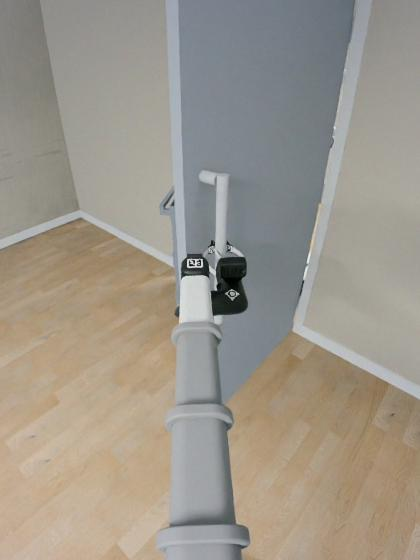

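Request:
{"name": "move", "arguments": {
  "blocking": false,
  "r1": {"base":{"translate_m":-0.3},"pace":"slow","contact_limits":{"translate_m":0.5}},
  "cameras": []
}}

Request:
{"name": "wait", "arguments": {
  "seconds": 6,
  "cameras": ["r1_head_camera","r1_head_right_camera","r1_wrist_camera"]
}}

Scene clock: 621.77 s.
move: r1 moving
r1.base_odometry: x=-1.128 y=+0.669 heading=-2.380
r1.turned_by_wheels: -0.001
r1.turned_by_imu: -0.003
r1.base_tilt: forward=-1.6 right=+1.3
r1.lidar_m: 0.48 0.44 0.57 1.49 2.11 2.48 2.38 2.49 2.78 1.74 0.44 0.34
r1.base_status: translate_m moving
r1.joint_positions: lift_m=+0.918 arm_m=+0.288 wrist_yaw_rad=-0.003 wrist_pitch_rad=+1.400 wrist_roll_rad=+1.103 gripper_m=-0.029
r1.joint_status: not commanded
r1.measured_speeds: translate_m=-0.049 strafe_m=+0.000 rotate_rad=+0.003 lift_m=+0.000 arm_m=+0.000 wrist_yaw_rad=+0.000 wrist_pitch_rad=-0.016 wrist_roll_rad=+0.000
r1.motor_effort: lift_m=+20(20) arm_m=+2(4) wheel_0=-13(16) wheel_1=-7(8) wheel_2=+2(3)
r1.servo_current: wrist_yaw_rad=52(52) wrist_pitch_rad=33(46) wrist_roll_rad=52(59) gripper_m=65(72)
r1.contact_limits: translate_m 0.5
r1.hand_pose: x=+0.5075 y=-0.0876 z=+0.8118 quat_wxyz=(+0.651, +0.402, +0.548, -0.339) (m; r1's base frame)
r1.wrist_depth_mm: 231 220 222 223 222 230 228 / 277 266 258 250 242 234 226 / 274 265 256 247 238 229 224 / 270 260 254 245 236 228 222 / 265 258 250 240 234 224 202 / - 255 178 198 175 768 741 / 210 139 177 190 175 153 723
r2.base_odometry: x=-2.946 y=+0.575 heading=-2.342
r2.turned_by_wheels: +0.000
r2.turned_by_imu: +0.002
r2.base_tilt: forward=-0.6 right=+0.1
r2.lidar_m: 0.84 3.19 3.49 4.04 4.21 2.65 1.48 1.24 1.22 1.44 1.61 1.32
r2.base_status: not commanded
r2.joint_positions: lift_m=+0.930 arm_m=+0.445 wrist_yaw_rad=+0.021 wrist_pitch_rad=+0.001 wrist_roll_rad=+0.000 gripper_m=-0.029
r2.joint_status: not commanded
r2.measured_speeds: all 0
r2.motor_effort: lift_m=+14(14) arm_m=-7(7) wheel_0=+7(8) wheel_1=-5(5) wheel_2=+14(14)
r2.servo_current: wrist_yaw_rad=137(137) wrist_pitch_rad=39(39) wrist_roll_rad=33(65) gripper_m=98(104)
r2.contact_limits: translate_m 0.7
r2.hand_pose: x=+0.9063 y=-0.0812 z=+1.1082 quat_wxyz=(+1.000, +0.000, +0.001, +0.011) (m; r2's base frame)
r2.wrist_depth_mm: - 189 223 163 349 - - / - 190 219 163 351 - - / - 190 226 164 351 - - / - 190 226 166 355 - - / - 190 227 165 353 - 842 / - 186 186 166 180 - - / - 186 215 - 373 - -
pictures: none
No camera images: "cameras" was empty.

Scene clock: 625.53 s.
earlier move: r1 done
r1.base_odometry: x=-0.920 y=+0.868 heading=-2.379
r1.turned_by_wheels: +0.002
r1.turned_by_imu: +0.003
r1.base_tilt: forward=-1.6 right=+1.3
r1.lidar_m: 0.48 0.69 0.94 2.02 2.10 2.18 2.08 2.19 2.79 2.68 1.05 0.40
r1.base_status: done
r1.joint_positions: lift_m=+0.918 arm_m=+0.288 wrist_yaw_rad=-0.001 wrist_pitch_rad=+1.395 wrist_roll_rad=+1.103 gripper_m=-0.029
r1.joint_status: not commanded
r1.measured_speeds: all 0
r1.motor_effort: lift_m=+20(21) arm_m=-4(4) wheel_0=+1(16) wheel_1=-1(9) wheel_2=+6(10)
r1.servo_current: wrist_yaw_rad=39(72) wrist_pitch_rad=39(52) wrist_roll_rad=46(65) gripper_m=65(72)
r1.contact_limits: translate_m 0.5
r1.hand_pose: x=+0.5093 y=-0.0875 z=+0.8121 quat_wxyz=(+0.653, +0.402, +0.547, -0.337) (m; r1's base frame)
r1.wrist_depth_mm: 180 193 205 221 239 233 229 / 217 249 258 250 240 232 225 / 278 267 255 247 238 229 223 / 274 265 254 245 237 228 197 / 271 260 252 241 233 946 931 / 266 258 178 202 976 842 741 / 263 148 178 198 176 135 723
r2.base_odometry: x=-2.946 y=+0.575 heading=-2.342
r2.turned_by_wheels: +0.000
r2.turned_by_imu: +0.001
r2.base_tilt: forward=-0.6 right=+0.1
r2.lidar_m: 0.85 3.12 3.52 3.98 4.21 2.66 1.44 1.25 1.24 1.46 1.60 1.30
r2.base_status: not commanded
r2.joint_positions: lift_m=+0.930 arm_m=+0.445 wrist_yaw_rad=+0.021 wrist_pitch_rad=+0.001 wrist_roll_rad=+0.000 gripper_m=-0.029
r2.joint_status: not commanded
r2.measured_speeds: all 0
r2.on_its_own: wrist_yaw_rad is at rest, and its servo_current (130 mA) is outside its rest range (0 to 104 mA)
r2.motor_effort: lift_m=+14(14) arm_m=-7(7) wheel_0=+8(9) wheel_1=-5(5) wheel_2=+14(14)
r2.servo_current: wrist_yaw_rad=130(143) wrist_pitch_rad=46(46) wrist_roll_rad=39(65) gripper_m=91(104)
r2.contact_limits: translate_m 0.7
r2.hand_pose: x=+0.9063 y=-0.0812 z=+1.1082 quat_wxyz=(+1.000, +0.000, +0.001, +0.011) (m; r2's base frame)
r2.wrist_depth_mm: - 189 224 163 351 - - / - 190 219 163 351 - - / - 190 225 164 351 - - / - 190 225 165 351 - - / - 191 226 165 355 - 842 / - 187 186 167 180 - - / - 187 215 - 375 - -
wait: 3.77 of 6 s (r1 has come to rest)
pictures: r1_head_camera, r1_head_right_camera, r1_wrist_camera
Images, in order (width x height): r1_head_camera 420x560, r1_head_right_camera 420x672, r1_wrist_camera 616x392.

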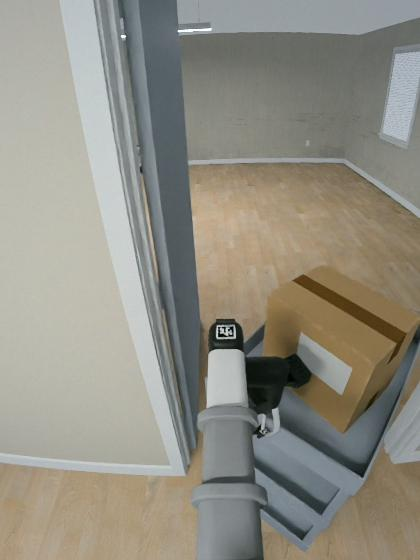

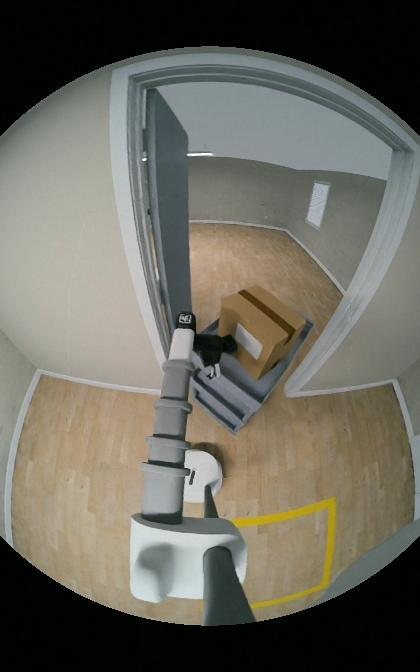

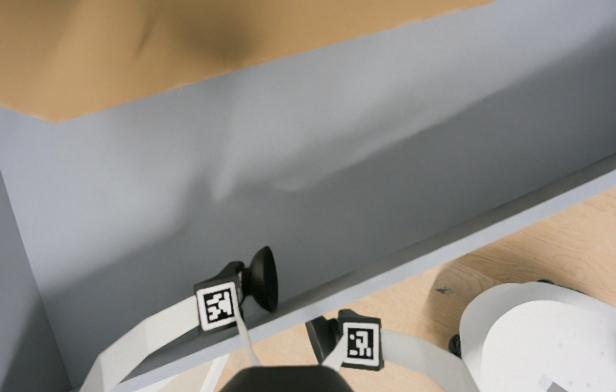

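Request:
{"name": "move", "arguments": {
  "blocking": false,
  "r1": {"base":{"translate_m":-0.3,"strafe_m":0.05},"pace":"slow","contact_limits":{"translate_m":0.4}},
  "cameras": []
}}

Request:
{"name": "wait", "arguments": {
  "seconds": 6,
  "cameras": ["r1_head_camera","r1_head_right_camera","r1_wrist_camera"]
}}

Scene clock: 631.80 s.
move: r1 moving
r1.base_odometry: x=-0.910 y=+0.875 heading=-2.379
r1.turned_by_wheels: +0.000
r1.turned_by_imu: +0.000
r1.base_tilt: forward=-1.6 right=+1.3
r1.lidar_m: 0.49 0.69 0.97 2.02 2.13 2.17 2.09 2.18 2.80 2.69 1.09 0.43
r1.base_status: translate_m moving; strafe_m moving
r1.joint_positions: lift_m=+0.918 arm_m=+0.288 wrist_yaw_rad=-0.001 wrist_pitch_rad=+1.394 wrist_roll_rad=+1.103 gripper_m=-0.029
r1.joint_status: not commanded
r1.measured_speeds: translate_m=-0.048 strafe_m=+0.008 rotate_rad=-0.001 lift_m=+0.000 arm_m=+0.000 wrist_yaw_rad=+0.000 wrist_pitch_rad=+0.000 wrist_roll_rad=+0.000
r1.motor_effort: lift_m=+20(20) arm_m=-4(4) wheel_0=-4(8) wheel_1=-3(4) wheel_2=+10(10)
r1.servo_current: wrist_yaw_rad=33(59) wrist_pitch_rad=46(52) wrist_roll_rad=59(65) gripper_m=65(72)
r1.contact_limits: translate_m 0.4
r1.hand_pose: x=+0.5095 y=-0.0875 z=+0.8121 quat_wxyz=(+0.653, +0.402, +0.547, -0.337) (m; r1's base frame)
r1.wrist_depth_mm: 181 197 212 228 241 235 229 / 220 252 258 251 242 233 226 / 282 270 257 247 240 229 224 / 276 267 256 246 236 229 185 / 272 263 254 242 232 960 917 / 267 260 178 203 991 917 741 / 265 142 179 193 165 741 732
r2.base_odometry: x=-2.946 y=+0.575 heading=-2.342
r2.turned_by_wheels: +0.000
r2.turned_by_imu: +0.001
r2.base_tilt: forward=-0.6 right=+0.1
r2.lidar_m: 0.82 3.17 3.49 4.06 4.21 2.64 1.46 1.25 1.26 1.43 1.61 1.27
r2.base_status: not commanded
r2.joint_positions: lift_m=+0.930 arm_m=+0.445 wrist_yaw_rad=+0.021 wrist_pitch_rad=+0.001 wrist_roll_rad=+0.000 gripper_m=-0.029
r2.joint_status: not commanded
r2.measured_speeds: all 0
r2.motor_effort: lift_m=+14(14) arm_m=-7(7) wheel_0=+8(8) wheel_1=-5(5) wheel_2=+14(14)
r2.servo_current: wrist_yaw_rad=130(137) wrist_pitch_rad=33(46) wrist_roll_rad=46(59) gripper_m=98(98)
r2.contact_limits: translate_m 0.7
r2.hand_pose: x=+0.9063 y=-0.0812 z=+1.1082 quat_wxyz=(+1.000, +0.000, +0.001, +0.011) (m; r2's base frame)
r2.wrist_depth_mm: - 189 224 163 351 - - / - 190 218 163 351 - - / - 190 224 164 351 - - / - 190 225 166 351 - - / - 191 227 166 353 - 842 / - 186 187 167 180 - - / - 186 214 - 375 - -
pictures: none
No camera images: "cameras" was empty.

Scene clock: 635.60 s.
earlier move: r1 done
r1.base_odometry: x=-0.669 y=+1.039 heading=-2.380
r1.turned_by_wheels: -0.002
r1.turned_by_imu: -0.004
r1.base_tilt: forward=-1.6 right=+1.3
r1.lidar_m: 0.50 0.99 1.38 1.98 2.08 1.89 1.79 1.88 2.56 2.73 1.40 0.47
r1.base_status: done
r1.joint_positions: lift_m=+0.918 arm_m=+0.288 wrist_yaw_rad=-0.001 wrist_pitch_rad=+1.394 wrist_roll_rad=+1.103 gripper_m=-0.029
r1.joint_status: not commanded
r1.measured_speeds: all 0
r1.motor_effort: lift_m=+20(20) arm_m=-4(4) wheel_0=-13(17) wheel_1=-4(8) wheel_2=-2(10)
r1.servo_current: wrist_yaw_rad=59(72) wrist_pitch_rad=52(59) wrist_roll_rad=46(72) gripper_m=65(72)
r1.contact_limits: translate_m 0.4
r1.hand_pose: x=+0.5095 y=-0.0875 z=+0.8122 quat_wxyz=(+0.653, +0.402, +0.546, -0.337) (m; r1's base frame)
r1.wrist_depth_mm: 164 188 220 253 246 238 231 / 189 223 259 253 243 236 946 / 225 266 257 249 241 235 960 / 273 266 255 246 239 960 946 / 273 262 252 240 976 960 946 / 267 258 178 204 991 831 732 / 263 146 247 192 182 145 732
r2.base_odometry: x=-2.946 y=+0.575 heading=-2.342
r2.turned_by_wheels: +0.000
r2.turned_by_imu: +0.001
r2.base_tilt: forward=-0.7 right=+0.1
r2.lidar_m: 0.85 3.16 3.52 4.00 4.23 2.65 1.45 1.24 1.22 1.42 1.59 1.27
r2.base_status: not commanded
r2.joint_positions: lift_m=+0.930 arm_m=+0.445 wrist_yaw_rad=+0.021 wrist_pitch_rad=+0.001 wrist_roll_rad=+0.000 gripper_m=-0.029
r2.joint_status: not commanded
r2.measured_speeds: all 0
r2.on_its_own: wrist_yaw_rad is at rest, and its servo_current (117 mA) is outside its rest range (0 to 104 mA)
r2.motor_effort: lift_m=+14(14) arm_m=-7(8) wheel_0=+8(8) wheel_1=-5(5) wheel_2=+14(14)
r2.servo_current: wrist_yaw_rad=117(143) wrist_pitch_rad=39(52) wrist_roll_rad=46(59) gripper_m=98(104)
r2.contact_limits: translate_m 0.7
r2.hand_pose: x=+0.9063 y=-0.0812 z=+1.1082 quat_wxyz=(+1.000, +0.000, +0.001, +0.011) (m; r2's base frame)
r2.wrist_depth_mm: - 189 223 163 349 - - / - 190 220 163 347 - - / - 190 225 164 351 - - / - 191 224 166 353 - - / - 191 227 166 355 - 831 / - 186 186 167 180 - - / - 186 215 - 375 - -
wait: 3.80 of 6 s (r1 has come to rest)
pictures: r1_head_camera, r1_head_right_camera, r1_wrist_camera
Images, in order (width x height): r1_head_camera 420x560, r1_head_right_camera 420x672, r1_wrist_camera 616x392.

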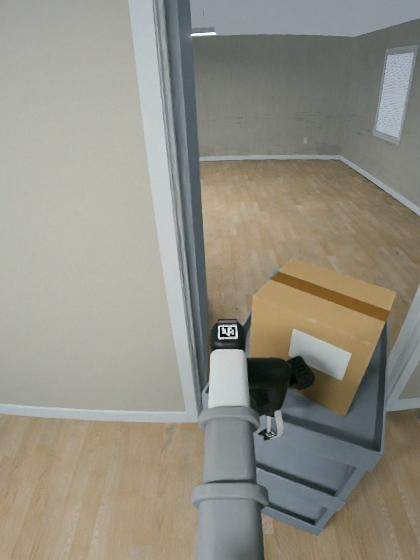

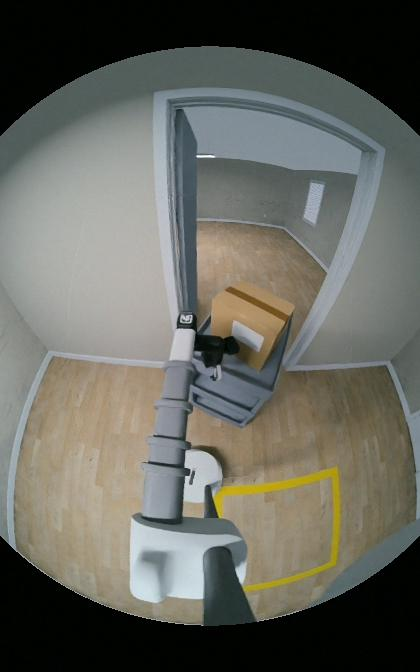

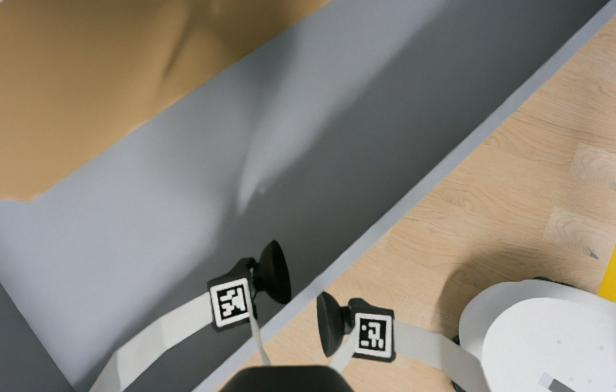

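Request:
{"name": "move", "arguments": {
  "blocking": false,
  "r1": {"base":{"translate_m":-0.9,"strafe_m":-0.27},"pace":"slow","contact_limits":{"translate_m":0.5}},
  "cameras": []
}}

Request:
{"name": "wait", "arguments": {
  "seconds": 10,
  "cameras": ["r1_head_right_camera","r1_wrist_camera"]
}}

Scene clock: 652.27 s.
move: r1 moving
r1.base_odometry: x=-0.662 y=+1.050 heading=-2.381
r1.turned_by_wheels: -0.001
r1.turned_by_imu: -0.002
r1.base_tilt: forward=-1.6 right=+1.3
r1.lidar_m: 0.50 1.01 1.39 1.97 2.03 1.90 1.78 1.85 2.51 2.73 1.45 0.47
r1.base_status: translate_m moving; strafe_m moving
r1.joint_positions: lift_m=+0.918 arm_m=+0.288 wrist_yaw_rad=-0.001 wrist_pitch_rad=+1.394 wrist_roll_rad=+1.103 gripper_m=-0.029
r1.joint_status: not commanded
r1.measured_speeds: translate_m=-0.049 strafe_m=-0.014 rotate_rad=+0.004 lift_m=+0.000 arm_m=+0.000 wrist_yaw_rad=+0.000 wrist_pitch_rad=-0.001 wrist_roll_rad=+0.000
r1.motor_effort: lift_m=+20(20) arm_m=-4(4) wheel_0=-11(14) wheel_1=-8(10) wheel_2=+3(4)
r1.servo_current: wrist_yaw_rad=26(59) wrist_pitch_rad=39(59) wrist_roll_rad=46(59) gripper_m=65(72)
r1.contact_limits: translate_m 0.5
r1.hand_pose: x=+0.5095 y=-0.0875 z=+0.8122 quat_wxyz=(+0.653, +0.402, +0.546, -0.337) (m; r1's base frame)
r1.wrist_depth_mm: 166 191 224 254 247 237 230 / 193 227 259 254 244 235 946 / 229 267 258 251 238 236 960 / 274 267 256 247 239 976 946 / 273 263 252 243 991 960 931 / 268 260 178 196 960 854 741 / 265 145 248 214 177 137 723
r2.base_odometry: x=-2.946 y=+0.575 heading=-2.342
r2.turned_by_wheels: +0.000
r2.turned_by_imu: +0.002
r2.base_tilt: forward=-0.7 right=+0.1
r2.lidar_m: 0.83 3.17 3.50 4.05 4.20 2.67 1.47 1.25 1.23 1.43 1.61 1.27
r2.base_status: not commanded
r2.joint_positions: lift_m=+0.930 arm_m=+0.445 wrist_yaw_rad=+0.021 wrist_pitch_rad=+0.001 wrist_roll_rad=+0.000 gripper_m=-0.029
r2.joint_status: not commanded
r2.measured_speeds: all 0
r2.motor_effort: lift_m=+14(14) arm_m=-7(7) wheel_0=+8(8) wheel_1=-5(5) wheel_2=+14(14)
r2.servo_current: wrist_yaw_rad=124(130) wrist_pitch_rad=39(46) wrist_roll_rad=46(59) gripper_m=104(104)
r2.contact_limits: translate_m 0.7
r2.hand_pose: x=+0.9063 y=-0.0812 z=+1.1082 quat_wxyz=(+1.000, +0.000, +0.001, +0.011) (m; r2's base frame)
r2.wrist_depth_mm: - 189 223 163 349 - - / - 189 219 163 351 - - / - 190 226 165 353 - - / - 190 225 166 353 - - / - 191 226 166 353 - 831 / - 187 187 166 180 - - / - 187 215 - 373 - -
pictures: none
No camera images: "cameras" was empty.

Scene clock: 662.27 s.
earlier move: r1 moving
r1.base_odometry: x=-0.204 y=+1.855 heading=-2.380
r1.turned_by_wheels: +0.002
r1.turned_by_imu: +0.003
r1.base_tilt: forward=-1.6 right=+1.3
r1.lidar_m: 0.35 0.46 2.34 2.23 1.34 0.95 0.89 0.93 1.32 2.46 2.56 0.64
r1.base_status: translate_m moving; strafe_m moving
r1.joint_positions: lift_m=+0.918 arm_m=+0.288 wrist_yaw_rad=+0.001 wrist_pitch_rad=+1.396 wrist_roll_rad=+1.101 gripper_m=-0.029
r1.joint_status: not commanded
r1.measured_speeds: all 0
r1.motor_effort: lift_m=+20(20) arm_m=-4(4) wheel_0=+1(14) wheel_1=-2(10) wheel_2=+6(11)
r1.servo_current: wrist_yaw_rad=65(72) wrist_pitch_rad=46(59) wrist_roll_rad=52(78) gripper_m=65(72)
r1.contact_limits: translate_m 0.5
r1.hand_pose: x=+0.5090 y=-0.0874 z=+0.8120 quat_wxyz=(+0.653, +0.400, +0.548, -0.336) (m; r1's base frame)
r1.wrist_depth_mm: 285 271 250 1098 1025 991 960 / 279 268 243 1060 1025 991 976 / 256 266 240 1060 1025 991 960 / 251 263 253 554 1025 976 946 / 246 259 249 227 1008 946 946 / 239 256 197 196 181 904 741 / 235 153 244 172 178 741 741
r2.base_odometry: x=-2.946 y=+0.575 heading=-2.342
r2.turned_by_wheels: +0.000
r2.turned_by_imu: +0.001
r2.base_tilt: forward=-0.6 right=+0.0
r2.lidar_m: 0.80 3.14 3.50 4.02 4.21 2.64 1.46 1.25 1.23 1.42 1.61 1.27
r2.base_status: not commanded
r2.joint_positions: lift_m=+0.930 arm_m=+0.445 wrist_yaw_rad=+0.021 wrist_pitch_rad=+0.001 wrist_roll_rad=+0.000 gripper_m=-0.029
r2.joint_status: not commanded
r2.measured_speeds: all 0
r2.on_its_own: wrist_yaw_rad is at rest, and its servo_current (130 mA) is outside its rest range (0 to 104 mA)
r2.motor_effort: lift_m=+14(15) arm_m=-7(7) wheel_0=+8(8) wheel_1=-5(5) wheel_2=+14(14)
r2.servo_current: wrist_yaw_rad=130(143) wrist_pitch_rad=46(46) wrist_roll_rad=52(65) gripper_m=98(104)
r2.contact_limits: translate_m 0.7
r2.hand_pose: x=+0.9063 y=-0.0812 z=+1.1082 quat_wxyz=(+1.000, +0.000, +0.001, +0.011) (m; r2's base frame)
r2.wrist_depth_mm: - 189 224 163 351 - - / - 189 219 163 351 - - / - 190 225 164 351 - - / - 190 225 166 353 - - / - 191 225 166 355 - 842 / - 186 186 167 180 - - / - 186 216 - 373 - -
wait: 10.00 s; no rest
pictures: r1_head_right_camera, r1_wrist_camera
Images, in order (width x height): r1_head_right_camera 420x672, r1_wrist_camera 616x392.

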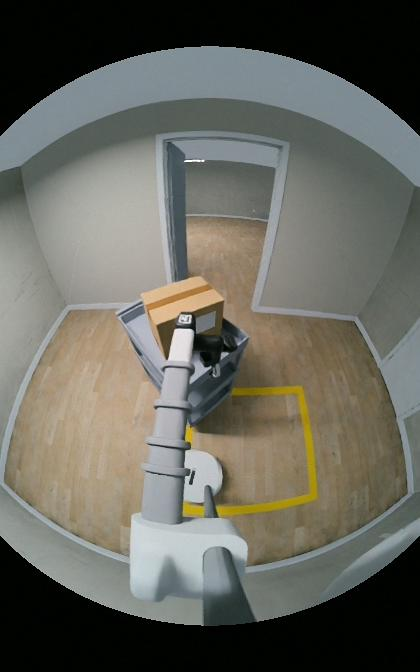

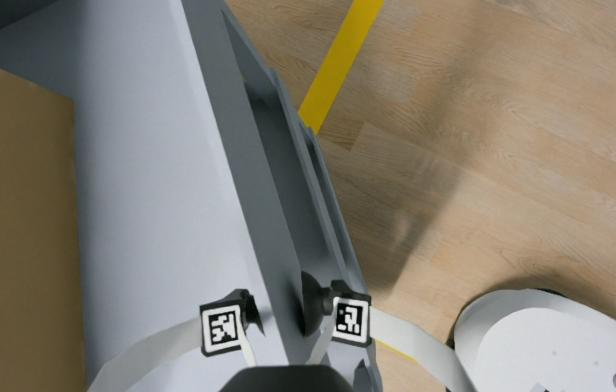

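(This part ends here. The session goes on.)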